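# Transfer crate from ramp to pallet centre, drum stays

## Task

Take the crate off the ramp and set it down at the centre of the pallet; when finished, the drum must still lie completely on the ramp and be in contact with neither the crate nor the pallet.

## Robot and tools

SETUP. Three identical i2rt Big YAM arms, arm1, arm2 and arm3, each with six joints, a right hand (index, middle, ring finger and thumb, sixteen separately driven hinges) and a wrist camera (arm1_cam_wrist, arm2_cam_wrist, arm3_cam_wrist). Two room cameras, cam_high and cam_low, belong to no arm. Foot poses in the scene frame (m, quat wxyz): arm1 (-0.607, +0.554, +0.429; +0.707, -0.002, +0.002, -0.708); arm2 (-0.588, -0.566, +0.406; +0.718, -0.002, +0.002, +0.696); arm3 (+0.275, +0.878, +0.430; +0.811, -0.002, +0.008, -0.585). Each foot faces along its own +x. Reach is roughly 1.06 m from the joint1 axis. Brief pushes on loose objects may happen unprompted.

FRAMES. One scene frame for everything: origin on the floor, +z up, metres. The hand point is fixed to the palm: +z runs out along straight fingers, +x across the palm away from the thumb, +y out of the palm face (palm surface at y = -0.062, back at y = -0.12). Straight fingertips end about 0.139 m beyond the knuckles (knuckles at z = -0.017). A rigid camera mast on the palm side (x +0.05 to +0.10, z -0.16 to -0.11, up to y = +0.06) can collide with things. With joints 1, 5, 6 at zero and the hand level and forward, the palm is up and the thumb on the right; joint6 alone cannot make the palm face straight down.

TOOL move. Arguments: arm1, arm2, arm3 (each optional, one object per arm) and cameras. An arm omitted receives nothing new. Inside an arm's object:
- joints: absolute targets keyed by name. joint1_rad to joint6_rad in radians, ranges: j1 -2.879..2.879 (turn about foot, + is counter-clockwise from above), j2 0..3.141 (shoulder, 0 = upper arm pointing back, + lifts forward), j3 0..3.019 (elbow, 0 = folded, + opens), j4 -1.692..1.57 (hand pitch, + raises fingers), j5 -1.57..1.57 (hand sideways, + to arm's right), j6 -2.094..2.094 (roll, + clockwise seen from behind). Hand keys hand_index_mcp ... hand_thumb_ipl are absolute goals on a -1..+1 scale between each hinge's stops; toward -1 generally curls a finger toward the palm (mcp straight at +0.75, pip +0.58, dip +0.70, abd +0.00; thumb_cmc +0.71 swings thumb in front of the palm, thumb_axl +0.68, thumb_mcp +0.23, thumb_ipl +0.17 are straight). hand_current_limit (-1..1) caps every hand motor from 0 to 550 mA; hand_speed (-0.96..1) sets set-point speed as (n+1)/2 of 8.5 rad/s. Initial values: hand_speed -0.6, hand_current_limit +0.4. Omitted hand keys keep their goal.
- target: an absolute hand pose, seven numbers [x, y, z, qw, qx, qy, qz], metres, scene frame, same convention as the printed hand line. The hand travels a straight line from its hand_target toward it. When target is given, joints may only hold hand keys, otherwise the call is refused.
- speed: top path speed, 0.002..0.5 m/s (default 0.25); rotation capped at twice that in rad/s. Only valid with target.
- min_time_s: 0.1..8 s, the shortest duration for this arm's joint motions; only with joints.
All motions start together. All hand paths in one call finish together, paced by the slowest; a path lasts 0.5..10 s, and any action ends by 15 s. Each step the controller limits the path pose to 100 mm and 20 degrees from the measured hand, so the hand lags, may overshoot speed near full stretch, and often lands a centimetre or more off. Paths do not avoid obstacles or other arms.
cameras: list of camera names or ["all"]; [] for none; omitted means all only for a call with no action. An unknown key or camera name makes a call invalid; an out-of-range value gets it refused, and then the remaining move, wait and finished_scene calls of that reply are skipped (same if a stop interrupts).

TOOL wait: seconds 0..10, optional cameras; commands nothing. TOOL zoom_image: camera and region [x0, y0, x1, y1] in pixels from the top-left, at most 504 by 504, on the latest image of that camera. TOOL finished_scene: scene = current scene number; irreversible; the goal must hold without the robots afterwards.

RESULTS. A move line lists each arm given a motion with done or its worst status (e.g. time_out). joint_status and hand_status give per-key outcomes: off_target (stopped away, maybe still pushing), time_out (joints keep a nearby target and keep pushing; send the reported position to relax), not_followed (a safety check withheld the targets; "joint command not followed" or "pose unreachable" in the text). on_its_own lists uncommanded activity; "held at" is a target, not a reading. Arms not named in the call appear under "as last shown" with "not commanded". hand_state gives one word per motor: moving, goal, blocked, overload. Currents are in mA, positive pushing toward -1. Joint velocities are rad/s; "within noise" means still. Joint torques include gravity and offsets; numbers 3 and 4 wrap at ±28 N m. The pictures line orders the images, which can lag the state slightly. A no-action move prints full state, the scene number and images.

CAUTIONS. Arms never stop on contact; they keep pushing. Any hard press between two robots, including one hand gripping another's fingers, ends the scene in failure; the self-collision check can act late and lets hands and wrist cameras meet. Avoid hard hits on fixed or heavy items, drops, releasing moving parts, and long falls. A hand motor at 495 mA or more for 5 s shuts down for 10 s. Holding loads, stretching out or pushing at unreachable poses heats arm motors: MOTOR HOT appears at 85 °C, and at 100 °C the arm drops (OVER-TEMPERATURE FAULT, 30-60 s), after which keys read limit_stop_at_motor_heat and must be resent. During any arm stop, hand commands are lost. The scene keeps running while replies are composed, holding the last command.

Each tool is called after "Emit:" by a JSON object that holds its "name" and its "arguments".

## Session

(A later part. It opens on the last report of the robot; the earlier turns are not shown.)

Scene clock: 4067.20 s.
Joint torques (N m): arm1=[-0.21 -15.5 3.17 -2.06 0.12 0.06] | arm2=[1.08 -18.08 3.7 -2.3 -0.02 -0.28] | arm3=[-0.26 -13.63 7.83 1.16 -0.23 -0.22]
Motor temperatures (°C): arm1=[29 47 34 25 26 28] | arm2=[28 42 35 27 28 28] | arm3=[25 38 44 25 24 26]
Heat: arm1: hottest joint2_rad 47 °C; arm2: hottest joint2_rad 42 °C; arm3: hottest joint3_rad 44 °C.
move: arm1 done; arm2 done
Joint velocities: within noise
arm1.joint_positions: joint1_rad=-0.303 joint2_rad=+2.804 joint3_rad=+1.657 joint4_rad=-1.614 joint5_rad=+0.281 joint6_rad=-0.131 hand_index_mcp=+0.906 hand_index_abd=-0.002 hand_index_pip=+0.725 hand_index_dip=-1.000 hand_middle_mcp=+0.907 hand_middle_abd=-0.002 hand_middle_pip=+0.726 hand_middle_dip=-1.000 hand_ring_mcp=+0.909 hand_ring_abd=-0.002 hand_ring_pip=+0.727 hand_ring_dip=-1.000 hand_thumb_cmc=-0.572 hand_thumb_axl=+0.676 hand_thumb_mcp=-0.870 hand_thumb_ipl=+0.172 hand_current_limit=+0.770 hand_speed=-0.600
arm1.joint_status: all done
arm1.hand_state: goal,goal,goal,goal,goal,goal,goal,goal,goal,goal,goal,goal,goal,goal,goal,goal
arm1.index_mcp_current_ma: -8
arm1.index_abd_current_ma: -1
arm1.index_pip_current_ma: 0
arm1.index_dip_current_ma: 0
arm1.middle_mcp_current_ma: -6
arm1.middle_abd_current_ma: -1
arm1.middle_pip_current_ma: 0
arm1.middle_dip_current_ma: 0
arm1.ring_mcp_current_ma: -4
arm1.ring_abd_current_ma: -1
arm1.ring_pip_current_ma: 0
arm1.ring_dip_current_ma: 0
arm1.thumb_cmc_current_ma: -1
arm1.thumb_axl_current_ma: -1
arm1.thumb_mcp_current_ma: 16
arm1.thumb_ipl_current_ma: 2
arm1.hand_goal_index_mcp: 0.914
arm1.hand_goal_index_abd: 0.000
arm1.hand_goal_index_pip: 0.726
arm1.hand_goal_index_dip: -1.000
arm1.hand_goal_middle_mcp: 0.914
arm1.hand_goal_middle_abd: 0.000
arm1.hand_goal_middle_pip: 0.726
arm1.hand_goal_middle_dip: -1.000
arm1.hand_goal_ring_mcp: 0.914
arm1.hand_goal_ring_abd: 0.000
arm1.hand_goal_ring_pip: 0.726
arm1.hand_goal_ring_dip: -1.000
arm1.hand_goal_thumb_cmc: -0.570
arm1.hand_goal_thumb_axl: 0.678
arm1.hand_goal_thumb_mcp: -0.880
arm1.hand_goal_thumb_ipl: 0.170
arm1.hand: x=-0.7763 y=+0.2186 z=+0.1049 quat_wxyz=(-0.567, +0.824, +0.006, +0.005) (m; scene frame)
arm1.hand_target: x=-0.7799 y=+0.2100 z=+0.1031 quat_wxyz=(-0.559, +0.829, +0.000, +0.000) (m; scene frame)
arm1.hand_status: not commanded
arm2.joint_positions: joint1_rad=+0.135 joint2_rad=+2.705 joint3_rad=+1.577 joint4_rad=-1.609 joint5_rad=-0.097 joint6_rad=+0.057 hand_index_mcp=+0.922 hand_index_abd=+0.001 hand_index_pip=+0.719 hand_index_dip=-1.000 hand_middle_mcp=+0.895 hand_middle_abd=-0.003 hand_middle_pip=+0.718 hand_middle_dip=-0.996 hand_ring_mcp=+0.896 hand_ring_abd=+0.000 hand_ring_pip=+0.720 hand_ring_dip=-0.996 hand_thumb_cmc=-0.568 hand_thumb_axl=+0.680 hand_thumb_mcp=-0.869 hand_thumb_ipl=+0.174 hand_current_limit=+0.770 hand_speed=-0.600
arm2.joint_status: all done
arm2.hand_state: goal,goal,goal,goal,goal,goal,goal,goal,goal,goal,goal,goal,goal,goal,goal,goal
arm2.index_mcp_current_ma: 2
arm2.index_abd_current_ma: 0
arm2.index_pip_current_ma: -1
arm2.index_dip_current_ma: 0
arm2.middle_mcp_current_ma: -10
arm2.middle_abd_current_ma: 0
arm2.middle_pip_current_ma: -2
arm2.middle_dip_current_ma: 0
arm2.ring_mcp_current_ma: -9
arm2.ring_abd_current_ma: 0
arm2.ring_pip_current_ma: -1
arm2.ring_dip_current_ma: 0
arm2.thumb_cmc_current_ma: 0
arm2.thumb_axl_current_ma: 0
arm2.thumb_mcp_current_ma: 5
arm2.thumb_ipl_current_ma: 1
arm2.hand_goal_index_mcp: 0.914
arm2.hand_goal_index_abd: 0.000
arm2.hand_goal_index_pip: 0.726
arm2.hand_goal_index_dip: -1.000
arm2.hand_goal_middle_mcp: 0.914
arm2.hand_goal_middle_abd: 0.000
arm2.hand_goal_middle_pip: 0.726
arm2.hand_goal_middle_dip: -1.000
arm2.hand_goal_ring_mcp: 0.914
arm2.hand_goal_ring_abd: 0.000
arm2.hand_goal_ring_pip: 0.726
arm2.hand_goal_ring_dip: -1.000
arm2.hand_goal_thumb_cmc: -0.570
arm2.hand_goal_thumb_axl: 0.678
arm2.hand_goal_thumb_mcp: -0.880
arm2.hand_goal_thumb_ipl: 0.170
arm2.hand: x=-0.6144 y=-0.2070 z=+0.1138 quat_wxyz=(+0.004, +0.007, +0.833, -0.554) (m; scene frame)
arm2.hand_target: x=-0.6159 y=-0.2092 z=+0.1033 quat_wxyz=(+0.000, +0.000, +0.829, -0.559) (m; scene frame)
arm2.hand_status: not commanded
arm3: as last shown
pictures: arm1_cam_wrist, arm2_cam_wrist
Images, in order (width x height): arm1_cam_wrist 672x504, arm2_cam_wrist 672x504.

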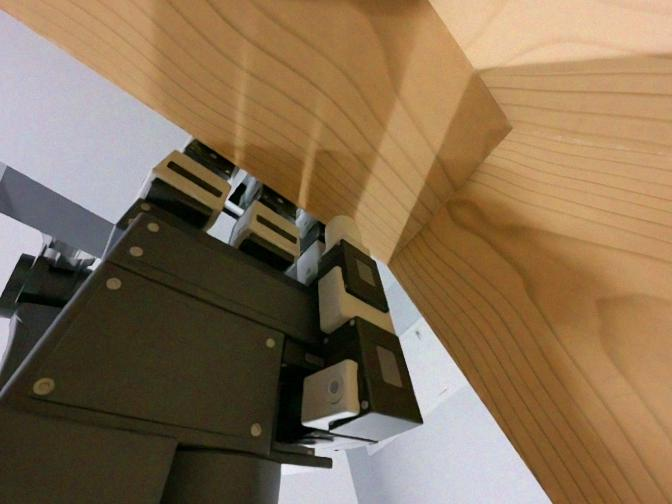

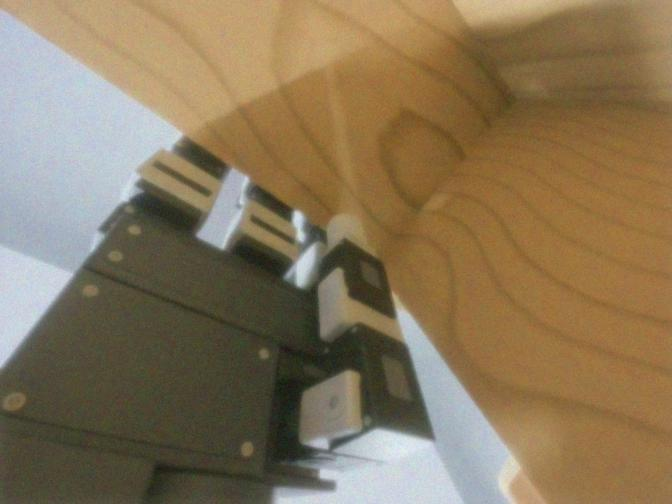

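Emit:
{"name": "move", "arguments": {"arm1": {"joints":{"hand_index_pip":-0.15,"hand_middle_pip":-0.15,"hand_ring_pip":-0.15}}, "arm2": {"joints":{"hand_index_pip":-0.15,"hand_middle_pip":-0.15,"hand_ring_pip":-0.15}}}}

Emit:
{"name": "move", "arguments": {"arm1": {"joints":{"hand_index_mcp":0.6,"hand_middle_mcp":0.6,"hand_ring_mcp":0.6}}, "arm2": {"joints":{"hand_index_mcp":0.6,"hand_middle_mcp":0.6,"hand_ring_mcp":0.6}}}}

Emit:
{"name": "move", "arguments": {"arm1": {"target":[-0.762,0.208,0.31,0.5592,-0.829,0,0],"speed":0.12}, "arm2": {"target":[-0.598,-0.207,0.31,0,0,0.829,-0.5592],"speed":0.12}, "cameras": ["cam_low","cam_high"]}}

Emit:
{"name": "move", "arguments": {"arm1": {"target":[-0.88,0.21,0.31,0.5592,-0.829,0,0],"speed":0.1}, "arm2": {"target":[-0.716,-0.205,0.31,0,0,0.829,-0.5592],"speed":0.1}, "cameras": ["cam_low","cam_high"]}}

Emit:
{"name": "move", "arguments": {"arm1": {"target":[-0.998,0.213,0.31,0.5592,-0.829,0,0],"speed":0.1}, "arm2": {"target":[-0.834,-0.202,0.31,0,0,0.829,-0.5592],"speed":0.1}, "cameras": ["cam_low","cam_high"]}}

Emit:
{"name": "move", "arguments": {"arm1": {"target":[-0.998,0.213,0.25,0.5592,-0.829,0,0],"speed":0.12}, "arm2": {"target":[-0.834,-0.202,0.25,0,0,0.829,-0.5592],"speed":0.12}, "cameras": ["cam_low","cam_high"]}}

Scene clock: 4094.53 s.
Joint torques (N m): arm1=[0.38 -17.73 3.33 -1.91 -0.37 0.1] | arm2=[0.56 -19.31 3.36 -2.11 -0.45 -0.18] | arm3=[-0.79 -14.1 7.88 1.11 -0.21 -0.21]
Motor temperatures (°C): arm1=[29 47 33 25 26 28] | arm2=[28 39 34 27 28 28] | arm3=[25 38 44 25 24 26]
Heat: arm1: hottest joint2_rad 47 °C; arm2: hottest joint2_rad 39 °C; arm3: hottest joint3_rad 44 °C.
move: arm1 off_target; arm2 off_target
Joint velocities: within noise
arm1.joint_positions: joint1_rad=-0.307 joint2_rad=+2.824 joint3_rad=+1.652 joint4_rad=-1.620 joint5_rad=+0.293 joint6_rad=-0.130 hand_index_mcp=+0.967 hand_index_abd=-0.002 hand_index_pip=+0.150 hand_index_dip=-0.947 hand_middle_mcp=+0.955 hand_middle_abd=-0.002 hand_middle_pip=+0.177 hand_middle_dip=-0.962 hand_ring_mcp=+0.957 hand_ring_abd=-0.002 hand_ring_pip=+0.173 hand_ring_dip=-0.958 hand_thumb_cmc=-0.572 hand_thumb_axl=+0.678 hand_thumb_mcp=-0.876 hand_thumb_ipl=+0.168 hand_current_limit=+0.770 hand_speed=-0.600
arm1.joint_status: hand_index_pip off_target (ended at +0.150, target -0.150); hand_middle_pip off_target (ended at +0.177, target -0.150); hand_ring_pip off_target (ended at +0.173, target -0.150)
arm1.hand_state: blocked,goal,blocked,blocked,blocked,goal,blocked,blocked,blocked,goal,blocked,blocked,goal,goal,goal,goal
arm1.index_mcp_current_ma: 127
arm1.index_abd_current_ma: -1
arm1.index_pip_current_ma: 487
arm1.index_dip_current_ma: 117
arm1.middle_mcp_current_ma: 86
arm1.middle_abd_current_ma: -1
arm1.middle_pip_current_ma: 487
arm1.middle_dip_current_ma: 72
arm1.ring_mcp_current_ma: 93
arm1.ring_abd_current_ma: -1
arm1.ring_pip_current_ma: 487
arm1.ring_dip_current_ma: 83
arm1.thumb_cmc_current_ma: -1
arm1.thumb_axl_current_ma: 0
arm1.thumb_mcp_current_ma: 4
arm1.thumb_ipl_current_ma: -1
arm1.hand_goal_index_mcp: 0.914
arm1.hand_goal_index_abd: 0.000
arm1.hand_goal_index_pip: -0.150
arm1.hand_goal_index_dip: -1.000
arm1.hand_goal_middle_mcp: 0.914
arm1.hand_goal_middle_abd: 0.000
arm1.hand_goal_middle_pip: -0.150
arm1.hand_goal_middle_dip: -1.000
arm1.hand_goal_ring_mcp: 0.914
arm1.hand_goal_ring_abd: 0.000
arm1.hand_goal_ring_pip: -0.150
arm1.hand_goal_ring_dip: -1.000
arm1.hand_goal_thumb_cmc: -0.570
arm1.hand_goal_thumb_axl: 0.678
arm1.hand_goal_thumb_mcp: -0.880
arm1.hand_goal_thumb_ipl: 0.170
arm1.hand: x=-0.7759 y=+0.2311 z=+0.0993 quat_wxyz=(-0.580, +0.815, +0.010, +0.005) (m; scene frame)
arm1.hand_target: x=-0.7801 y=+0.2099 z=+0.1032 quat_wxyz=(-0.559, +0.829, +0.000, +0.000) (m; scene frame)
arm1.hand_status: not commanded
arm2.joint_positions: joint1_rad=+0.142 joint2_rad=+2.718 joint3_rad=+1.580 joint4_rad=-1.614 joint5_rad=-0.084 joint6_rad=+0.046 hand_index_mcp=+0.982 hand_index_abd=+0.001 hand_index_pip=+0.165 hand_index_dip=-0.954 hand_middle_mcp=+0.955 hand_middle_abd=-0.003 hand_middle_pip=+0.171 hand_middle_dip=-0.938 hand_ring_mcp=+0.959 hand_ring_abd=+0.000 hand_ring_pip=+0.128 hand_ring_dip=-0.917 hand_thumb_cmc=-0.568 hand_thumb_axl=+0.682 hand_thumb_mcp=-0.878 hand_thumb_ipl=+0.164 hand_current_limit=+0.770 hand_speed=-0.600
arm2.joint_status: hand_index_pip off_target (ended at +0.165, target -0.150); hand_middle_pip off_target (ended at +0.171, target -0.150); hand_ring_pip off_target (ended at +0.128, target -0.150)
arm2.hand_state: blocked,goal,blocked,blocked,blocked,goal,blocked,blocked,blocked,goal,blocked,blocked,goal,goal,goal,goal
arm2.index_mcp_current_ma: 99
arm2.index_abd_current_ma: 0
arm2.index_pip_current_ma: 487
arm2.index_dip_current_ma: 45
arm2.middle_mcp_current_ma: 39
arm2.middle_abd_current_ma: 0
arm2.middle_pip_current_ma: 487
arm2.middle_dip_current_ma: 77
arm2.ring_mcp_current_ma: 48
arm2.ring_abd_current_ma: 0
arm2.ring_pip_current_ma: 487
arm2.ring_dip_current_ma: 128
arm2.thumb_cmc_current_ma: 0
arm2.thumb_axl_current_ma: 1
arm2.thumb_mcp_current_ma: 0
arm2.thumb_ipl_current_ma: -2
arm2.hand_goal_index_mcp: 0.914
arm2.hand_goal_index_abd: 0.000
arm2.hand_goal_index_pip: -0.150
arm2.hand_goal_index_dip: -1.000
arm2.hand_goal_middle_mcp: 0.914
arm2.hand_goal_middle_abd: 0.000
arm2.hand_goal_middle_pip: -0.150
arm2.hand_goal_middle_dip: -1.000
arm2.hand_goal_ring_mcp: 0.914
arm2.hand_goal_ring_abd: 0.000
arm2.hand_goal_ring_pip: -0.150
arm2.hand_goal_ring_dip: -1.000
arm2.hand_goal_thumb_cmc: -0.570
arm2.hand_goal_thumb_axl: 0.678
arm2.hand_goal_thumb_mcp: -0.880
arm2.hand_goal_thumb_ipl: 0.170
arm2.hand: x=-0.6151 y=-0.2114 z=+0.1100 quat_wxyz=(+0.008, -0.004, +0.829, -0.560) (m; scene frame)
arm2.hand_target: x=-0.6159 y=-0.2092 z=+0.1032 quat_wxyz=(+0.000, +0.000, +0.829, -0.559) (m; scene frame)
arm2.hand_status: not commanded
arm3: as last shown
pictures: none

Scene clock: 4095.20 s.
Joint torques (N m): arm1=[-0.38 -17.32 3.14 -1.91 -0.45 0.19] | arm2=[0.56 -18.96 3.3 -1.91 -0.72 -0.11] | arm3=[-0.15 -13.74 7.77 1.1 -0.21 -0.23]
Motor temperatures (°C): arm1=[29 47 33 25 26 28] | arm2=[28 39 34 27 28 28] | arm3=[25 38 44 25 24 26]
Heat: arm1: hottest joint2_rad 47 °C; arm2: hottest joint2_rad 39 °C; arm3: hottest joint3_rad 44 °C.
move: arm1 off_target; arm2 off_target
Joint velocities: within noise
arm1.joint_positions: joint1_rad=-0.305 joint2_rad=+2.824 joint3_rad=+1.652 joint4_rad=-1.624 joint5_rad=+0.297 joint6_rad=-0.135 hand_index_mcp=+0.955 hand_index_abd=-0.002 hand_index_pip=+0.150 hand_index_dip=-0.941 hand_middle_mcp=+0.935 hand_middle_abd=-0.002 hand_middle_pip=+0.177 hand_middle_dip=-0.957 hand_ring_mcp=+0.933 hand_ring_abd=-0.002 hand_ring_pip=+0.173 hand_ring_dip=-0.953 hand_thumb_cmc=-0.572 hand_thumb_axl=+0.679 hand_thumb_mcp=-0.872 hand_thumb_ipl=+0.168 hand_current_limit=+0.770 hand_speed=-0.600
arm1.joint_status: hand_index_mcp off_target (ended at +0.955, target +0.600); hand_middle_mcp off_target (ended at +0.935, target +0.600); hand_ring_mcp off_target (ended at +0.933, target +0.600)
arm1.hand_state: blocked,goal,blocked,blocked,blocked,goal,blocked,blocked,blocked,goal,blocked,blocked,goal,goal,goal,goal
arm1.index_mcp_current_ma: 487
arm1.index_abd_current_ma: -1
arm1.index_pip_current_ma: 487
arm1.index_dip_current_ma: 137
arm1.middle_mcp_current_ma: 487
arm1.middle_abd_current_ma: -1
arm1.middle_pip_current_ma: 487
arm1.middle_dip_current_ma: 87
arm1.ring_mcp_current_ma: 487
arm1.ring_abd_current_ma: -1
arm1.ring_pip_current_ma: 487
arm1.ring_dip_current_ma: 99
arm1.thumb_cmc_current_ma: -1
arm1.thumb_axl_current_ma: 0
arm1.thumb_mcp_current_ma: 11
arm1.thumb_ipl_current_ma: -1
arm1.hand_goal_index_mcp: 0.600
arm1.hand_goal_index_abd: 0.000
arm1.hand_goal_index_pip: -0.150
arm1.hand_goal_index_dip: -1.000
arm1.hand_goal_middle_mcp: 0.600
arm1.hand_goal_middle_abd: 0.000
arm1.hand_goal_middle_pip: -0.150
arm1.hand_goal_middle_dip: -1.000
arm1.hand_goal_ring_mcp: 0.600
arm1.hand_goal_ring_abd: 0.000
arm1.hand_goal_ring_pip: -0.150
arm1.hand_goal_ring_dip: -1.000
arm1.hand_goal_thumb_cmc: -0.570
arm1.hand_goal_thumb_axl: 0.678
arm1.hand_goal_thumb_mcp: -0.880
arm1.hand_goal_thumb_ipl: 0.170
arm1.hand: x=-0.7755 y=+0.2315 z=+0.1000 quat_wxyz=(-0.581, +0.814, +0.014, +0.005) (m; scene frame)
arm1.hand_target: x=-0.7799 y=+0.2099 z=+0.1032 quat_wxyz=(-0.559, +0.829, +0.000, +0.000) (m; scene frame)
arm1.hand_status: not commanded
arm2.joint_positions: joint1_rad=+0.146 joint2_rad=+2.718 joint3_rad=+1.580 joint4_rad=-1.620 joint5_rad=-0.077 joint6_rad=+0.034 hand_index_mcp=+0.967 hand_index_abd=+0.000 hand_index_pip=+0.165 hand_index_dip=-0.944 hand_middle_mcp=+0.926 hand_middle_abd=-0.003 hand_middle_pip=+0.171 hand_middle_dip=-0.931 hand_ring_mcp=+0.921 hand_ring_abd=+0.000 hand_ring_pip=+0.128 hand_ring_dip=-0.912 hand_thumb_cmc=-0.568 hand_thumb_axl=+0.682 hand_thumb_mcp=-0.872 hand_thumb_ipl=+0.164 hand_current_limit=+0.770 hand_speed=-0.600
arm2.joint_status: hand_index_mcp off_target (ended at +0.967, target +0.600); hand_middle_mcp off_target (ended at +0.926, target +0.600); hand_ring_mcp off_target (ended at +0.921, target +0.600)
arm2.hand_state: blocked,goal,blocked,blocked,blocked,goal,blocked,blocked,blocked,goal,blocked,blocked,goal,goal,goal,goal
arm2.index_mcp_current_ma: 487
arm2.index_abd_current_ma: 0
arm2.index_pip_current_ma: 487
arm2.index_dip_current_ma: 63
arm2.middle_mcp_current_ma: 487
arm2.middle_abd_current_ma: 0
arm2.middle_pip_current_ma: 487
arm2.middle_dip_current_ma: 93
arm2.ring_mcp_current_ma: 487
arm2.ring_abd_current_ma: 0
arm2.ring_pip_current_ma: 487
arm2.ring_dip_current_ma: 144
arm2.thumb_cmc_current_ma: 0
arm2.thumb_axl_current_ma: 1
arm2.thumb_mcp_current_ma: 3
arm2.thumb_ipl_current_ma: -2
arm2.hand_goal_index_mcp: 0.600
arm2.hand_goal_index_abd: 0.000
arm2.hand_goal_index_pip: -0.150
arm2.hand_goal_index_dip: -1.000
arm2.hand_goal_middle_mcp: 0.600
arm2.hand_goal_middle_abd: 0.000
arm2.hand_goal_middle_pip: -0.150
arm2.hand_goal_middle_dip: -1.000
arm2.hand_goal_ring_mcp: 0.600
arm2.hand_goal_ring_abd: 0.000
arm2.hand_goal_ring_pip: -0.150
arm2.hand_goal_ring_dip: -1.000
arm2.hand_goal_thumb_cmc: -0.570
arm2.hand_goal_thumb_axl: 0.678
arm2.hand_goal_thumb_mcp: -0.880
arm2.hand_goal_thumb_ipl: 0.170
arm2.hand: x=-0.6162 y=-0.2122 z=+0.1110 quat_wxyz=(+0.009, -0.012, +0.827, -0.562) (m; scene frame)
arm2.hand_target: x=-0.6160 y=-0.2092 z=+0.1032 quat_wxyz=(+0.000, +0.000, +0.829, -0.559) (m; scene frame)
arm2.hand_status: not commanded
arm3: as last shown
pictures: none

Scene clock: 4097.63 s.
Joint torques (N m): arm1=[-1.08 -23.12 2.71 -5.39 -0.07 0.21] | arm2=[-2.61 -26.58 3.79 -5.45 -0.46 0.07] | arm3=[-0.38 -13.86 7.94 1.2 -0.2 -0.21]
Motor temperatures (°C): arm1=[29 47 33 25 26 28] | arm2=[28 40 34 27 28 28] | arm3=[25 38 44 25 24 26]
Heat: arm1: hottest joint2_rad 47 °C; arm2: hottest joint2_rad 40 °C; arm3: hottest joint3_rad 44 °C.
move: arm1 off_target; arm2 off_target
Joint velocities: within noise
arm1.joint_positions: joint1_rad=-0.253 joint2_rad=+2.383 joint3_rad=+1.309 joint4_rad=-1.601 joint5_rad=+0.266 joint6_rad=-0.156 hand_index_mcp=+0.896 hand_index_abd=-0.004 hand_index_pip=+0.159 hand_index_dip=-0.854 hand_middle_mcp=+0.839 hand_middle_abd=-0.002 hand_middle_pip=+0.197 hand_middle_dip=-0.888 hand_ring_mcp=+0.797 hand_ring_abd=-0.002 hand_ring_pip=+0.190 hand_ring_dip=-0.889 hand_thumb_cmc=-0.569 hand_thumb_axl=+0.682 hand_thumb_mcp=-0.827 hand_thumb_ipl=+0.192 hand_current_limit=+0.770 hand_speed=-0.600
arm1.joint_status: not commanded
arm1.hand_state: blocked,goal,blocked,blocked,blocked,goal,blocked,blocked,blocked,goal,blocked,blocked,goal,goal,blocked,blocked
arm1.index_mcp_current_ma: 487
arm1.index_abd_current_ma: -3
arm1.index_pip_current_ma: 487
arm1.index_dip_current_ma: 487
arm1.middle_mcp_current_ma: 487
arm1.middle_abd_current_ma: -1
arm1.middle_pip_current_ma: 487
arm1.middle_dip_current_ma: 344
arm1.ring_mcp_current_ma: 487
arm1.ring_abd_current_ma: -1
arm1.ring_pip_current_ma: 487
arm1.ring_dip_current_ma: 337
arm1.thumb_cmc_current_ma: 1
arm1.thumb_axl_current_ma: 4
arm1.thumb_mcp_current_ma: 170
arm1.thumb_ipl_current_ma: 52
arm1.hand_goal_index_mcp: 0.600
arm1.hand_goal_index_abd: 0.000
arm1.hand_goal_index_pip: -0.150
arm1.hand_goal_index_dip: -1.000
arm1.hand_goal_middle_mcp: 0.600
arm1.hand_goal_middle_abd: 0.000
arm1.hand_goal_middle_pip: -0.150
arm1.hand_goal_middle_dip: -1.000
arm1.hand_goal_ring_mcp: 0.600
arm1.hand_goal_ring_abd: 0.000
arm1.hand_goal_ring_pip: -0.150
arm1.hand_goal_ring_dip: -1.000
arm1.hand_goal_thumb_cmc: -0.570
arm1.hand_goal_thumb_axl: 0.678
arm1.hand_goal_thumb_mcp: -0.880
arm1.hand_goal_thumb_ipl: 0.170
arm1.on_its_own: hand_index_mcp moved -0.059 toward your old target +0.600; hand_middle_mcp moved -0.097 toward your old target +0.600; hand_ring_mcp moved -0.136 toward your old target +0.600
arm1.hand: x=-0.7494 y=+0.2279 z=+0.2505 quat_wxyz=(-0.532, +0.846, +0.027, -0.007) (m; scene frame)
arm1.hand_target: x=-0.7609 y=+0.2115 z=+0.3041 quat_wxyz=(-0.518, +0.855, +0.006, -0.010) (m; scene frame)
arm1.hand_status: off_target (0.064 m and 4.9 deg from the pose sent, 0.212 m and 3.5 deg at the start; a joint's target at an end of its range on 40 of 73 steps)
arm2.joint_positions: joint1_rad=+0.149 joint2_rad=+2.288 joint3_rad=+1.261 joint4_rad=-1.621 joint5_rad=-0.048 joint6_rad=+0.011 hand_index_mcp=+0.895 hand_index_abd=-0.010 hand_index_pip=+0.183 hand_index_dip=-0.852 hand_middle_mcp=+0.830 hand_middle_abd=-0.005 hand_middle_pip=+0.185 hand_middle_dip=-0.854 hand_ring_mcp=+0.798 hand_ring_abd=+0.000 hand_ring_pip=+0.128 hand_ring_dip=-0.844 hand_thumb_cmc=-0.568 hand_thumb_axl=+0.690 hand_thumb_mcp=-0.822 hand_thumb_ipl=+0.190 hand_current_limit=+0.770 hand_speed=-0.600
arm2.joint_status: not commanded
arm2.hand_state: blocked,goal,blocked,blocked,blocked,goal,blocked,blocked,blocked,goal,blocked,blocked,goal,goal,blocked,blocked
arm2.index_mcp_current_ma: 487
arm2.index_abd_current_ma: -2
arm2.index_pip_current_ma: 487
arm2.index_dip_current_ma: 372
arm2.middle_mcp_current_ma: 487
arm2.middle_abd_current_ma: -1
arm2.middle_pip_current_ma: 487
arm2.middle_dip_current_ma: 362
arm2.ring_mcp_current_ma: 487
arm2.ring_abd_current_ma: 0
arm2.ring_pip_current_ma: 487
arm2.ring_dip_current_ma: 405
arm2.thumb_cmc_current_ma: 0
arm2.thumb_axl_current_ma: 6
arm2.thumb_mcp_current_ma: 106
arm2.thumb_ipl_current_ma: 17
arm2.hand_goal_index_mcp: 0.600
arm2.hand_goal_index_abd: 0.000
arm2.hand_goal_index_pip: -0.150
arm2.hand_goal_index_dip: -1.000
arm2.hand_goal_middle_mcp: 0.600
arm2.hand_goal_middle_abd: 0.000
arm2.hand_goal_middle_pip: -0.150
arm2.hand_goal_middle_dip: -1.000
arm2.hand_goal_ring_mcp: 0.600
arm2.hand_goal_ring_abd: 0.000
arm2.hand_goal_ring_pip: -0.150
arm2.hand_goal_ring_dip: -1.000
arm2.hand_goal_thumb_cmc: -0.570
arm2.hand_goal_thumb_axl: 0.678
arm2.hand_goal_thumb_mcp: -0.880
arm2.hand_goal_thumb_ipl: 0.170
arm2.on_its_own: hand_index_mcp moved -0.072 toward your old target +0.600; hand_middle_mcp moved -0.096 toward your old target +0.600; hand_ring_mcp moved -0.123 toward your old target +0.600
arm2.hand: x=-0.6123 y=-0.2258 z=+0.2568 quat_wxyz=(+0.012, -0.034, +0.856, -0.515) (m; scene frame)
arm2.hand_target: x=-0.5984 y=-0.2104 z=+0.3047 quat_wxyz=(+0.000, -0.002, +0.864, -0.503) (m; scene frame)
arm2.hand_status: off_target (0.058 m and 7.3 deg from the pose sent, 0.200 m and 1.8 deg at the start; a joint's target at an end of its range on 43 of 73 steps)
arm3: as last shown
pictures: cam_high, cam_low
Images, in order (width x height): cam_high 672x504, cam_low 672x504.

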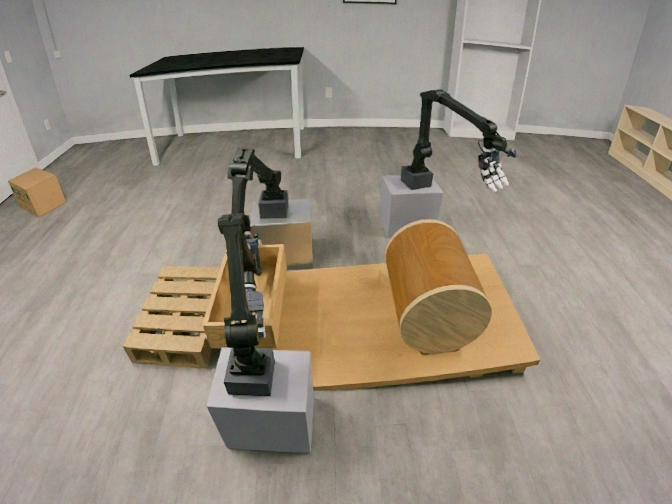

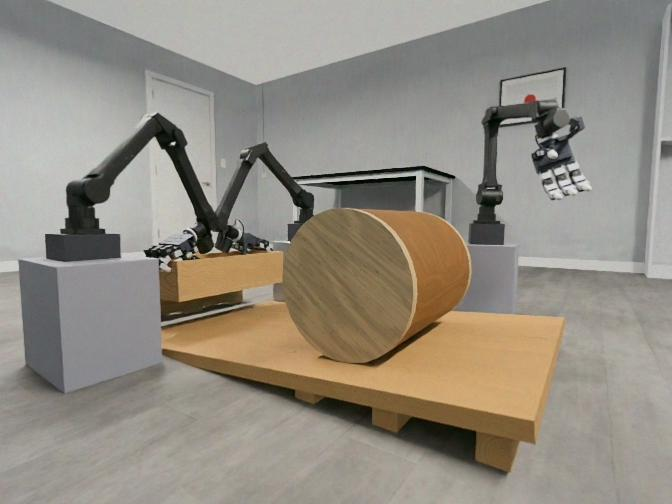

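Scene clock: 4099.67 s.
Joint torques (N m): arm1=[-1.79 -22.01 7.01 -5.34 0.29 0.15] | arm2=[-0.21 -25.76 6.35 -5.29 -0.68 0.29] | arm3=[-0.26 -14.15 7.94 1.2 -0.22 -0.19]
Motor temperatures (°C): arm1=[29 48 33 25 26 28] | arm2=[28 40 34 28 28 28] | arm3=[25 38 44 25 24 26]
Heat: arm1: hottest joint2_rad 48 °C; arm2: hottest joint2_rad 40 °C; arm3: hottest joint3_rad 44 °C.
move: arm1 off_target; arm2 off_target
Joint velocities: within noise
arm1.joint_positions: joint1_rad=-0.475 joint2_rad=+2.383 joint3_rad=+1.378 joint4_rad=-1.602 joint5_rad=+0.465 joint6_rad=-0.279 hand_index_mcp=+0.807 hand_index_abd=-0.007 hand_index_pip=+0.162 hand_index_dip=-0.834 hand_middle_mcp=+0.742 hand_middle_abd=-0.003 hand_middle_pip=+0.207 hand_middle_dip=-0.882 hand_ring_mcp=+0.712 hand_ring_abd=-0.002 hand_ring_pip=+0.190 hand_ring_dip=-0.889 hand_thumb_cmc=-0.567 hand_thumb_axl=+0.684 hand_thumb_mcp=-0.743 hand_thumb_ipl=+0.232 hand_current_limit=+0.770 hand_speed=-0.600
arm1.joint_status: not commanded
arm1.hand_state: blocked,goal,blocked,blocked,blocked,goal,blocked,blocked,blocked,goal,blocked,blocked,goal,goal,blocked,blocked
arm1.index_mcp_current_ma: 487
arm1.index_abd_current_ma: -5
arm1.index_pip_current_ma: 487
arm1.index_dip_current_ma: 487
arm1.middle_mcp_current_ma: 487
arm1.middle_abd_current_ma: -1
arm1.middle_pip_current_ma: 487
arm1.middle_dip_current_ma: 368
arm1.ring_mcp_current_ma: 373
arm1.ring_abd_current_ma: -1
arm1.ring_pip_current_ma: 487
arm1.ring_dip_current_ma: 338
arm1.thumb_cmc_current_ma: 2
arm1.thumb_axl_current_ma: 7
arm1.thumb_mcp_current_ma: 487
arm1.thumb_ipl_current_ma: 222
arm1.hand_goal_index_mcp: 0.600
arm1.hand_goal_index_abd: 0.000
arm1.hand_goal_index_pip: -0.150
arm1.hand_goal_index_dip: -1.000
arm1.hand_goal_middle_mcp: 0.600
arm1.hand_goal_middle_abd: 0.000
arm1.hand_goal_middle_pip: -0.150
arm1.hand_goal_middle_dip: -1.000
arm1.hand_goal_ring_mcp: 0.600
arm1.hand_goal_ring_abd: 0.000
arm1.hand_goal_ring_pip: -0.150
arm1.hand_goal_ring_dip: -1.000
arm1.hand_goal_thumb_cmc: -0.570
arm1.hand_goal_thumb_axl: 0.678
arm1.hand_goal_thumb_mcp: -0.880
arm1.hand_goal_thumb_ipl: 0.170
arm1.on_its_own: hand_index_mcp moved -0.090 toward your old target +0.600; hand_middle_mcp moved -0.097 toward your old target +0.600; hand_ring_mcp moved -0.085 toward your old target +0.600
arm1.hand: x=-0.8572 y=+0.2382 z=+0.2571 quat_wxyz=(-0.522, +0.852, +0.029, -0.010) (m; scene frame)
arm1.hand_target: x=-0.8784 y=+0.2133 z=+0.3072 quat_wxyz=(-0.503, +0.864, +0.011, -0.022) (m; scene frame)
arm1.hand_status: off_target (0.064 m and 6.2 deg from the pose sent, 0.145 m and 4.9 deg at the start; a joint's target at an end of its range on 58 of 61 steps)
arm2.joint_positions: joint1_rad=+0.355 joint2_rad=+2.282 joint3_rad=+1.300 joint4_rad=-1.621 joint5_rad=-0.265 joint6_rad=+0.106 hand_index_mcp=+0.785 hand_index_abd=-0.008 hand_index_pip=+0.184 hand_index_dip=-0.844 hand_middle_mcp=+0.740 hand_middle_abd=-0.005 hand_middle_pip=+0.190 hand_middle_dip=-0.849 hand_ring_mcp=+0.728 hand_ring_abd=-0.001 hand_ring_pip=+0.128 hand_ring_dip=-0.838 hand_thumb_cmc=-0.566 hand_thumb_axl=+0.685 hand_thumb_mcp=-0.733 hand_thumb_ipl=+0.240 hand_current_limit=+0.770 hand_speed=-0.600
arm2.joint_status: not commanded
arm2.hand_state: blocked,goal,blocked,blocked,blocked,goal,blocked,blocked,blocked,goal,blocked,blocked,goal,goal,blocked,blocked
arm2.index_mcp_current_ma: 487
arm2.index_abd_current_ma: -2
arm2.index_pip_current_ma: 487
arm2.index_dip_current_ma: 405
arm2.middle_mcp_current_ma: 367
arm2.middle_abd_current_ma: -1
arm2.middle_pip_current_ma: 487
arm2.middle_dip_current_ma: 382
arm2.ring_mcp_current_ma: 312
arm2.ring_abd_current_ma: 0
arm2.ring_pip_current_ma: 487
arm2.ring_dip_current_ma: 437
arm2.thumb_cmc_current_ma: 0
arm2.thumb_axl_current_ma: 2
arm2.thumb_mcp_current_ma: 487
arm2.thumb_ipl_current_ma: 159
arm2.hand_goal_index_mcp: 0.600
arm2.hand_goal_index_abd: 0.000
arm2.hand_goal_index_pip: -0.150
arm2.hand_goal_index_dip: -1.000
arm2.hand_goal_middle_mcp: 0.600
arm2.hand_goal_middle_abd: 0.000
arm2.hand_goal_middle_pip: -0.150
arm2.hand_goal_middle_dip: -1.000
arm2.hand_goal_ring_mcp: 0.600
arm2.hand_goal_ring_abd: 0.000
arm2.hand_goal_ring_pip: -0.150
arm2.hand_goal_ring_dip: -1.000
arm2.hand_goal_thumb_cmc: -0.570
arm2.hand_goal_thumb_axl: 0.678
arm2.hand_goal_thumb_mcp: -0.880
arm2.hand_goal_thumb_ipl: 0.170
arm2.on_its_own: hand_index_mcp moved -0.110 toward your old target +0.600; hand_middle_mcp moved -0.091 toward your old target +0.600; hand_ring_mcp moved -0.070 toward your old target +0.600
arm2.hand: x=-0.7165 y=-0.2293 z=+0.2619 quat_wxyz=(-0.009, -0.029, +0.863, -0.505) (m; scene frame)
arm2.hand_target: x=-0.7155 y=-0.2079 z=+0.3066 quat_wxyz=(-0.011, +0.001, +0.871, -0.492) (m; scene frame)
arm2.hand_status: off_target (0.054 m and 8.1 deg from the pose sent, 0.118 m and 7.3 deg at the start; a joint's target at an end of its range on 58 of 61 steps)
arm3.joint_positions: joint1_rad=+0.296 joint2_rad=+1.520 joint3_rad=+1.311 joint4_rad=-1.212 joint5_rad=-0.303 joint6_rad=+0.310 hand_index_mcp=+0.481 hand_index_abd=-0.001 hand_index_pip=+0.279 hand_index_dip=+0.398 hand_middle_mcp=+0.481 hand_middle_abd=+0.000 hand_middle_pip=+0.279 hand_middle_dip=+0.402 hand_ring_mcp=+0.481 hand_ring_abd=+0.004 hand_ring_pip=+0.279 hand_ring_dip=+0.398 hand_thumb_cmc=-0.568 hand_thumb_axl=+0.680 hand_thumb_mcp=+0.096 hand_thumb_ipl=+0.001 hand_current_limit=+0.400 hand_speed=-0.600
arm3.joint_status: not commanded
arm3.hand_state: goal,goal,goal,goal,goal,goal,goal,goal,goal,goal,goal,goal,goal,goal,goal,goal
arm3.index_mcp_current_ma: 0
arm3.index_abd_current_ma: 0
arm3.index_pip_current_ma: 0
arm3.index_dip_current_ma: -1
arm3.middle_mcp_current_ma: 0
arm3.middle_abd_current_ma: 0
arm3.middle_pip_current_ma: 0
arm3.middle_dip_current_ma: 1
arm3.ring_mcp_current_ma: 0
arm3.ring_abd_current_ma: 2
arm3.ring_pip_current_ma: 0
arm3.ring_dip_current_ma: -1
arm3.thumb_cmc_current_ma: 1
arm3.thumb_axl_current_ma: 1
arm3.thumb_mcp_current_ma: -3
arm3.thumb_ipl_current_ma: 0
arm3.hand_goal_index_mcp: 0.480
arm3.hand_goal_index_abd: 0.000
arm3.hand_goal_index_pip: 0.280
arm3.hand_goal_index_dip: 0.400
arm3.hand_goal_middle_mcp: 0.480
arm3.hand_goal_middle_abd: 0.000
arm3.hand_goal_middle_pip: 0.280
arm3.hand_goal_middle_dip: 0.400
arm3.hand_goal_ring_mcp: 0.480
arm3.hand_goal_ring_abd: 0.000
arm3.hand_goal_ring_pip: 0.280
arm3.hand_goal_ring_dip: 0.400
arm3.hand_goal_thumb_cmc: -0.570
arm3.hand_goal_thumb_axl: 0.678
arm3.hand_goal_thumb_mcp: 0.100
arm3.hand_goal_thumb_ipl: 0.000
arm3.hand: x=+0.6047 y=+0.4275 z=+0.6150 quat_wxyz=(-0.005, +0.974, +0.161, +0.160) (m; scene frame)
arm3.hand_target: x=+0.6057 y=+0.4300 z=+0.6222 quat_wxyz=(+0.005, +0.972, +0.170, +0.164) (m; scene frame)
arm3.hand_status: not commanded
pictures: cam_high, cam_low
Images, in order (width x height): cam_high 672x504, cam_low 672x504.

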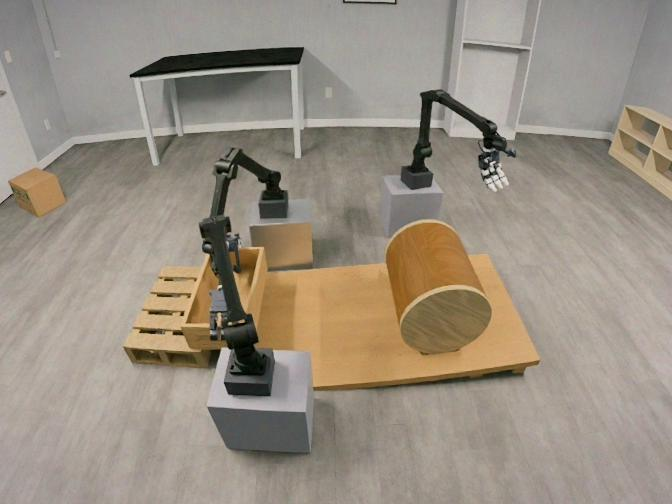

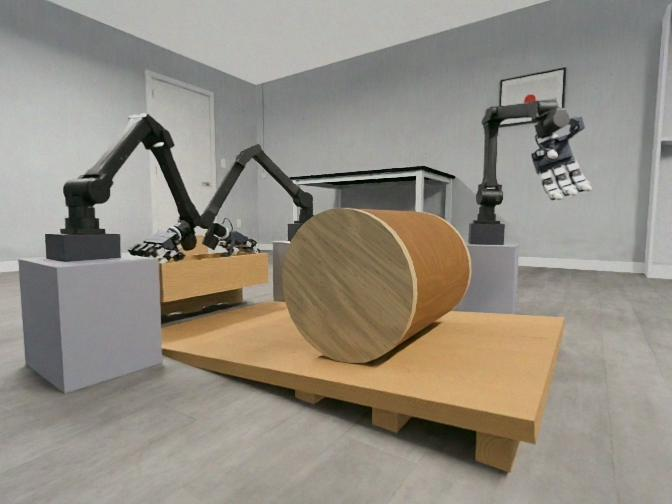

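Scene clock: 4101.73 s.
Joint torques (N m): arm1=[-1.73 -21.83 10.18 -4.26 0.39 0.05] | arm2=[1.79 -20.31 7.12 -2.33 -0.37 -0.01] | arm3=[-0.32 -14.04 7.86 1.05 -0.23 -0.22]
Motor temperatures (°C): arm1=[29 48 33 25 26 28] | arm2=[28 40 34 28 28 28] | arm3=[25 38 44 25 24 26]
Heat: arm1: hottest joint2_rad 48 °C; arm2: hottest joint2_rad 40 °C; arm3: hottest joint3_rad 44 °C.
move: arm1 off_target; arm2 off_target
Joint velocities: within noise
arm1.joint_positions: joint1_rad=-0.656 joint2_rad=+2.419 joint3_rad=+1.537 joint4_rad=-1.622 joint5_rad=+0.637 joint6_rad=-0.429 hand_index_mcp=+0.762 hand_index_abd=-0.004 hand_index_pip=+0.162 hand_index_dip=-0.834 hand_middle_mcp=+0.714 hand_middle_abd=-0.003 hand_middle_pip=+0.207 hand_middle_dip=-0.882 hand_ring_mcp=+0.700 hand_ring_abd=-0.002 hand_ring_pip=+0.187 hand_ring_dip=-0.894 hand_thumb_cmc=-0.567 hand_thumb_axl=+0.679 hand_thumb_mcp=-0.703 hand_thumb_ipl=+0.233 hand_current_limit=+0.770 hand_speed=-0.600
arm1.joint_status: not commanded
arm1.hand_state: blocked,goal,blocked,blocked,blocked,goal,blocked,blocked,blocked,goal,blocked,blocked,goal,goal,blocked,blocked
arm1.index_mcp_current_ma: 487
arm1.index_abd_current_ma: -3
arm1.index_pip_current_ma: 487
arm1.index_dip_current_ma: 487
arm1.middle_mcp_current_ma: 382
arm1.middle_abd_current_ma: -1
arm1.middle_pip_current_ma: 487
arm1.middle_dip_current_ma: 368
arm1.ring_mcp_current_ma: 313
arm1.ring_abd_current_ma: -1
arm1.ring_pip_current_ma: 487
arm1.ring_dip_current_ma: 316
arm1.thumb_cmc_current_ma: 2
arm1.thumb_axl_current_ma: 1
arm1.thumb_mcp_current_ma: 487
arm1.thumb_ipl_current_ma: 225
arm1.hand_goal_index_mcp: 0.600
arm1.hand_goal_index_abd: 0.000
arm1.hand_goal_index_pip: -0.150
arm1.hand_goal_index_dip: -1.000
arm1.hand_goal_middle_mcp: 0.600
arm1.hand_goal_middle_abd: 0.000
arm1.hand_goal_middle_pip: -0.150
arm1.hand_goal_middle_dip: -1.000
arm1.hand_goal_ring_mcp: 0.600
arm1.hand_goal_ring_abd: 0.000
arm1.hand_goal_ring_pip: -0.150
arm1.hand_goal_ring_dip: -1.000
arm1.hand_goal_thumb_cmc: -0.570
arm1.hand_goal_thumb_axl: 0.678
arm1.hand_goal_thumb_mcp: -0.880
arm1.hand_goal_thumb_ipl: 0.170
arm1.on_its_own: hand_index_mcp moved -0.045 toward your old target +0.600; hand_middle_mcp moved -0.027 toward your old target +0.600
arm1.hand: x=-0.9658 y=+0.2410 z=+0.2644 quat_wxyz=(-0.510, +0.859, +0.042, -0.020) (m; scene frame)
arm1.hand_target: x=-0.9958 y=+0.2161 z=+0.3099 quat_wxyz=(-0.488, +0.872, +0.021, -0.039) (m; scene frame)
arm1.hand_status: off_target (0.062 m and 8.5 deg from the pose sent, 0.152 m and 6.2 deg at the start; a joint's target at an end of its range on 60 of 62 steps)
arm2.joint_positions: joint1_rad=+0.534 joint2_rad=+2.240 joint3_rad=+1.460 joint4_rad=-1.685 joint5_rad=-0.474 joint6_rad=+0.291 hand_index_mcp=+0.648 hand_index_abd=+0.001 hand_index_pip=-0.105 hand_index_dip=-1.000 hand_middle_mcp=+0.596 hand_middle_abd=-0.003 hand_middle_pip=-0.147 hand_middle_dip=-0.996 hand_ring_mcp=+0.596 hand_ring_abd=-0.001 hand_ring_pip=-0.147 hand_ring_dip=-0.996 hand_thumb_cmc=-0.564 hand_thumb_axl=+0.691 hand_thumb_mcp=-0.674 hand_thumb_ipl=+0.210 hand_current_limit=+0.770 hand_speed=-0.600
arm2.joint_status: not commanded
arm2.hand_state: blocked,goal,blocked,goal,goal,goal,goal,goal,goal,goal,goal,goal,goal,goal,blocked,blocked
arm2.index_mcp_current_ma: 53
arm2.index_abd_current_ma: 0
arm2.index_pip_current_ma: 42
arm2.index_dip_current_ma: 0
arm2.middle_mcp_current_ma: 0
arm2.middle_abd_current_ma: 0
arm2.middle_pip_current_ma: 0
arm2.middle_dip_current_ma: 1
arm2.ring_mcp_current_ma: 0
arm2.ring_abd_current_ma: 0
arm2.ring_pip_current_ma: 0
arm2.ring_dip_current_ma: 1
arm2.thumb_cmc_current_ma: 1
arm2.thumb_axl_current_ma: 6
arm2.thumb_mcp_current_ma: 487
arm2.thumb_ipl_current_ma: 60
arm2.hand_goal_index_mcp: 0.600
arm2.hand_goal_index_abd: 0.000
arm2.hand_goal_index_pip: -0.150
arm2.hand_goal_index_dip: -1.000
arm2.hand_goal_middle_mcp: 0.600
arm2.hand_goal_middle_abd: 0.000
arm2.hand_goal_middle_pip: -0.150
arm2.hand_goal_middle_dip: -1.000
arm2.hand_goal_ring_mcp: 0.600
arm2.hand_goal_ring_abd: 0.000
arm2.hand_goal_ring_pip: -0.150
arm2.hand_goal_ring_dip: -1.000
arm2.hand_goal_thumb_cmc: -0.570
arm2.hand_goal_thumb_axl: 0.678
arm2.hand_goal_thumb_mcp: -0.880
arm2.hand_goal_thumb_ipl: 0.170
arm2.on_its_own: hand_index_mcp moved -0.137 toward your old target +0.600; hand_index_pip moved -0.289 toward your old target -0.150; hand_middle_mcp moved -0.143 to your old target +0.600; hand_middle_pip moved -0.336 to your old target -0.150; hand_ring_mcp moved -0.131 to your old target +0.600; hand_ring_pip moved -0.276 to your old target -0.150
arm2.hand: x=-0.8297 y=-0.2038 z=+0.3070 quat_wxyz=(-0.033, +0.008, +0.881, -0.472) (m; scene frame)
arm2.hand_target: x=-0.8339 y=-0.2027 z=+0.3096 quat_wxyz=(-0.027, +0.013, +0.880, -0.474) (m; scene frame)
arm2.hand_status: off_target (0.006 m and 12.3 deg from the pose sent, 0.130 m and 8.1 deg at the start; a joint's target at an end of its range on 60 of 62 steps)
arm3: as last shown
pictures: cam_high, cam_low
Images, in order (width x height): cam_high 672x504, cam_low 672x504.

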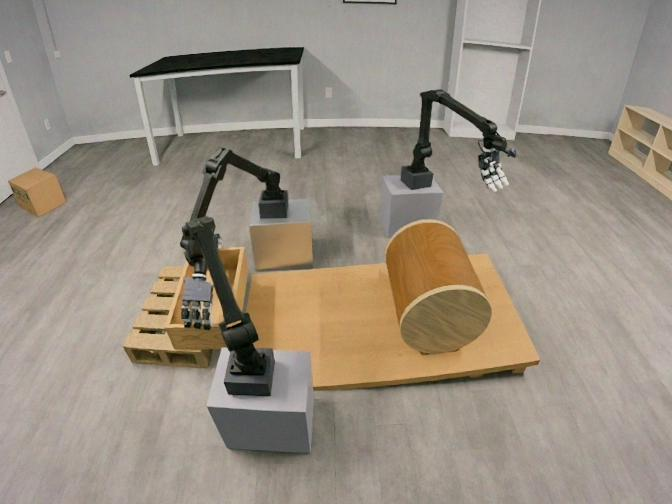

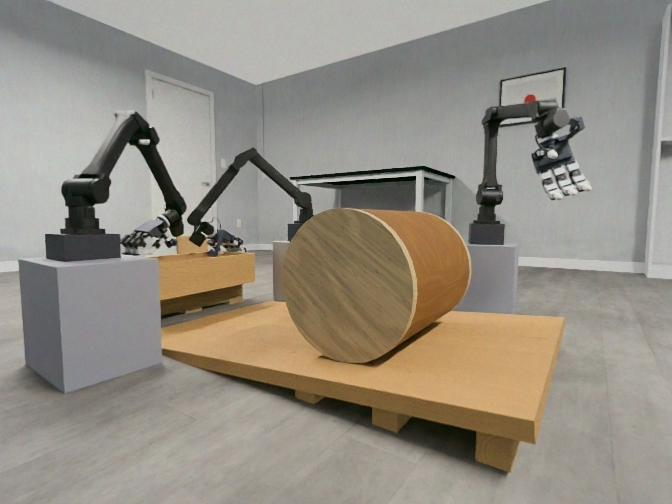

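Scene clock: 4103.23 s.
Joint torques (N m): arm1=[-0.79 -14.74 12.37 -1.68 0.08 0.33] | arm2=[1.61 -13.74 9.31 -1.54 0 -0.3] | arm3=[-0.5 -14.15 7.88 1.07 -0.25 -0.2]
Motor temperatures (°C): arm1=[29 48 33 25 26 28] | arm2=[28 40 34 28 28 28] | arm3=[25 38 44 25 24 26]
Heat: arm1: hottest joint2_rad 48 °C; arm2: hottest joint2_rad 40 °C; arm3: hottest joint3_rad 44 °C.
move: arm1 off_target; arm2 off_target
Joint velocities: within noise
arm1.joint_positions: joint1_rad=-0.654 joint2_rad=+2.472 joint3_rad=+1.597 joint4_rad=-1.691 joint5_rad=+0.637 joint6_rad=-0.422 hand_index_mcp=+0.781 hand_index_abd=-0.004 hand_index_pip=+0.162 hand_index_dip=-0.872 hand_middle_mcp=+0.730 hand_middle_abd=-0.005 hand_middle_pip=+0.207 hand_middle_dip=-0.896 hand_ring_mcp=+0.712 hand_ring_abd=-0.006 hand_ring_pip=+0.200 hand_ring_dip=-0.894 hand_thumb_cmc=-0.566 hand_thumb_axl=+0.676 hand_thumb_mcp=-0.717 hand_thumb_ipl=+0.225 hand_current_limit=+0.770 hand_speed=-0.600
arm1.joint_status: not commanded
arm1.hand_state: blocked,goal,blocked,blocked,blocked,goal,blocked,blocked,blocked,goal,blocked,blocked,goal,goal,blocked,blocked
arm1.index_mcp_current_ma: 487
arm1.index_abd_current_ma: -3
arm1.index_pip_current_ma: 487
arm1.index_dip_current_ma: 415
arm1.middle_mcp_current_ma: 458
arm1.middle_abd_current_ma: -3
arm1.middle_pip_current_ma: 487
arm1.middle_dip_current_ma: 309
arm1.ring_mcp_current_ma: 370
arm1.ring_abd_current_ma: -4
arm1.ring_pip_current_ma: 487
arm1.ring_dip_current_ma: 318
arm1.thumb_cmc_current_ma: 2
arm1.thumb_axl_current_ma: -1
arm1.thumb_mcp_current_ma: 487
arm1.thumb_ipl_current_ma: 185
arm1.hand_goal_index_mcp: 0.600
arm1.hand_goal_index_abd: 0.000
arm1.hand_goal_index_pip: -0.150
arm1.hand_goal_index_dip: -1.000
arm1.hand_goal_middle_mcp: 0.600
arm1.hand_goal_middle_abd: 0.000
arm1.hand_goal_middle_pip: -0.150
arm1.hand_goal_middle_dip: -1.000
arm1.hand_goal_ring_mcp: 0.600
arm1.hand_goal_ring_abd: 0.000
arm1.hand_goal_ring_pip: -0.150
arm1.hand_goal_ring_dip: -1.000
arm1.hand_goal_thumb_cmc: -0.570
arm1.hand_goal_thumb_axl: 0.678
arm1.hand_goal_thumb_mcp: -0.880
arm1.hand_goal_thumb_ipl: 0.170
arm1.hand: x=-0.9658 y=+0.2405 z=+0.2565 quat_wxyz=(-0.530, +0.846, +0.050, -0.006) (m; scene frame)
arm1.hand_target: x=-0.9963 y=+0.2152 z=+0.2526 quat_wxyz=(-0.507, +0.862, +0.016, -0.028) (m; scene frame)
arm1.hand_status: off_target (0.043 m and 6.9 deg from the pose sent, 0.045 m and 8.5 deg at the start; a joint's target at an end of its range on 43 of 45 steps)
arm2.joint_positions: joint1_rad=+0.534 joint2_rad=+2.310 joint3_rad=+1.507 joint4_rad=-1.705 joint5_rad=-0.480 joint6_rad=+0.291 hand_index_mcp=+0.663 hand_index_abd=+0.008 hand_index_pip=-0.113 hand_index_dip=-1.000 hand_middle_mcp=+0.651 hand_middle_abd=+0.026 hand_middle_pip=-0.165 hand_middle_dip=-0.996 hand_ring_mcp=+0.646 hand_ring_abd=+0.006 hand_ring_pip=-0.142 hand_ring_dip=-0.997 hand_thumb_cmc=-0.565 hand_thumb_axl=+0.691 hand_thumb_mcp=-0.680 hand_thumb_ipl=+0.210 hand_current_limit=+0.770 hand_speed=-0.600
arm2.joint_status: not commanded
arm2.hand_state: blocked,goal,blocked,goal,blocked,blocked,goal,goal,blocked,goal,goal,goal,goal,goal,blocked,blocked
arm2.index_mcp_current_ma: 86
arm2.index_abd_current_ma: 1
arm2.index_pip_current_ma: 29
arm2.index_dip_current_ma: 0
arm2.middle_mcp_current_ma: 59
arm2.middle_abd_current_ma: 12
arm2.middle_pip_current_ma: -6
arm2.middle_dip_current_ma: 1
arm2.ring_mcp_current_ma: 48
arm2.ring_abd_current_ma: 1
arm2.ring_pip_current_ma: 2
arm2.ring_dip_current_ma: 0
arm2.thumb_cmc_current_ma: 1
arm2.thumb_axl_current_ma: 6
arm2.thumb_mcp_current_ma: 487
arm2.thumb_ipl_current_ma: 60
arm2.hand_goal_index_mcp: 0.600
arm2.hand_goal_index_abd: 0.000
arm2.hand_goal_index_pip: -0.150
arm2.hand_goal_index_dip: -1.000
arm2.hand_goal_middle_mcp: 0.600
arm2.hand_goal_middle_abd: 0.000
arm2.hand_goal_middle_pip: -0.150
arm2.hand_goal_middle_dip: -1.000
arm2.hand_goal_ring_mcp: 0.600
arm2.hand_goal_ring_abd: 0.000
arm2.hand_goal_ring_pip: -0.150
arm2.hand_goal_ring_dip: -1.000
arm2.hand_goal_thumb_cmc: -0.570
arm2.hand_goal_thumb_axl: 0.678
arm2.hand_goal_thumb_mcp: -0.880
arm2.hand_goal_thumb_ipl: 0.170
arm2.hand: x=-0.8316 y=-0.2029 z=+0.2867 quat_wxyz=(-0.027, +0.015, +0.872, -0.489) (m; scene frame)
arm2.hand_target: x=-0.8327 y=-0.2044 z=+0.2513 quat_wxyz=(-0.018, +0.009, +0.863, -0.505) (m; scene frame)
arm2.hand_status: off_target (0.037 m and 10.0 deg from the pose sent, 0.057 m and 12.4 deg at the start; a joint's target at an end of its range on 45 of 45 steps)
arm3: as last shown
pictures: cam_high, cam_low
Images, in order (width x height): cam_high 672x504, cam_low 672x504.

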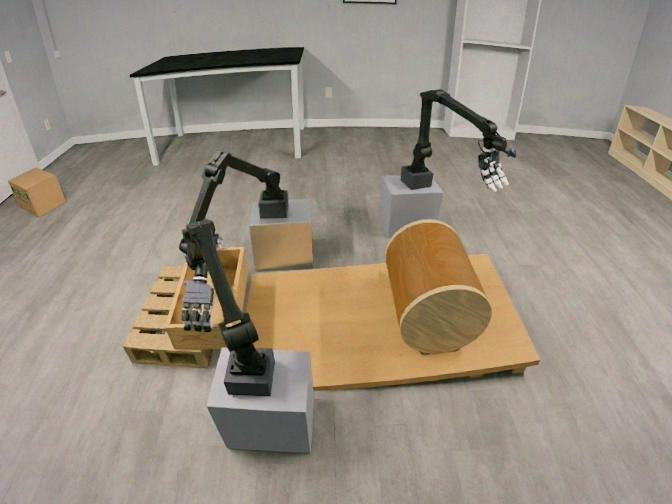

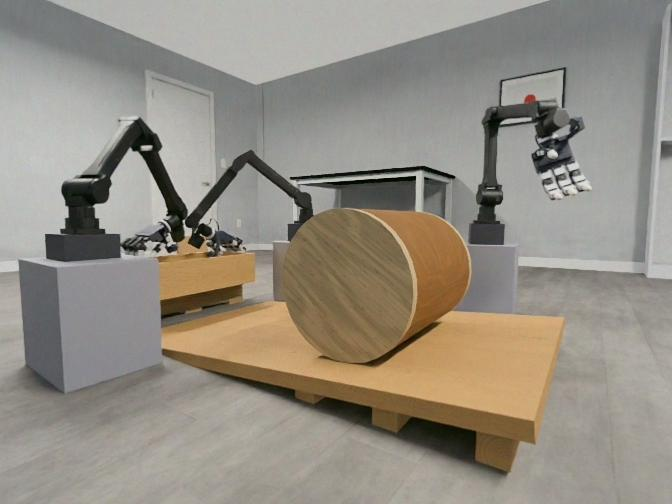

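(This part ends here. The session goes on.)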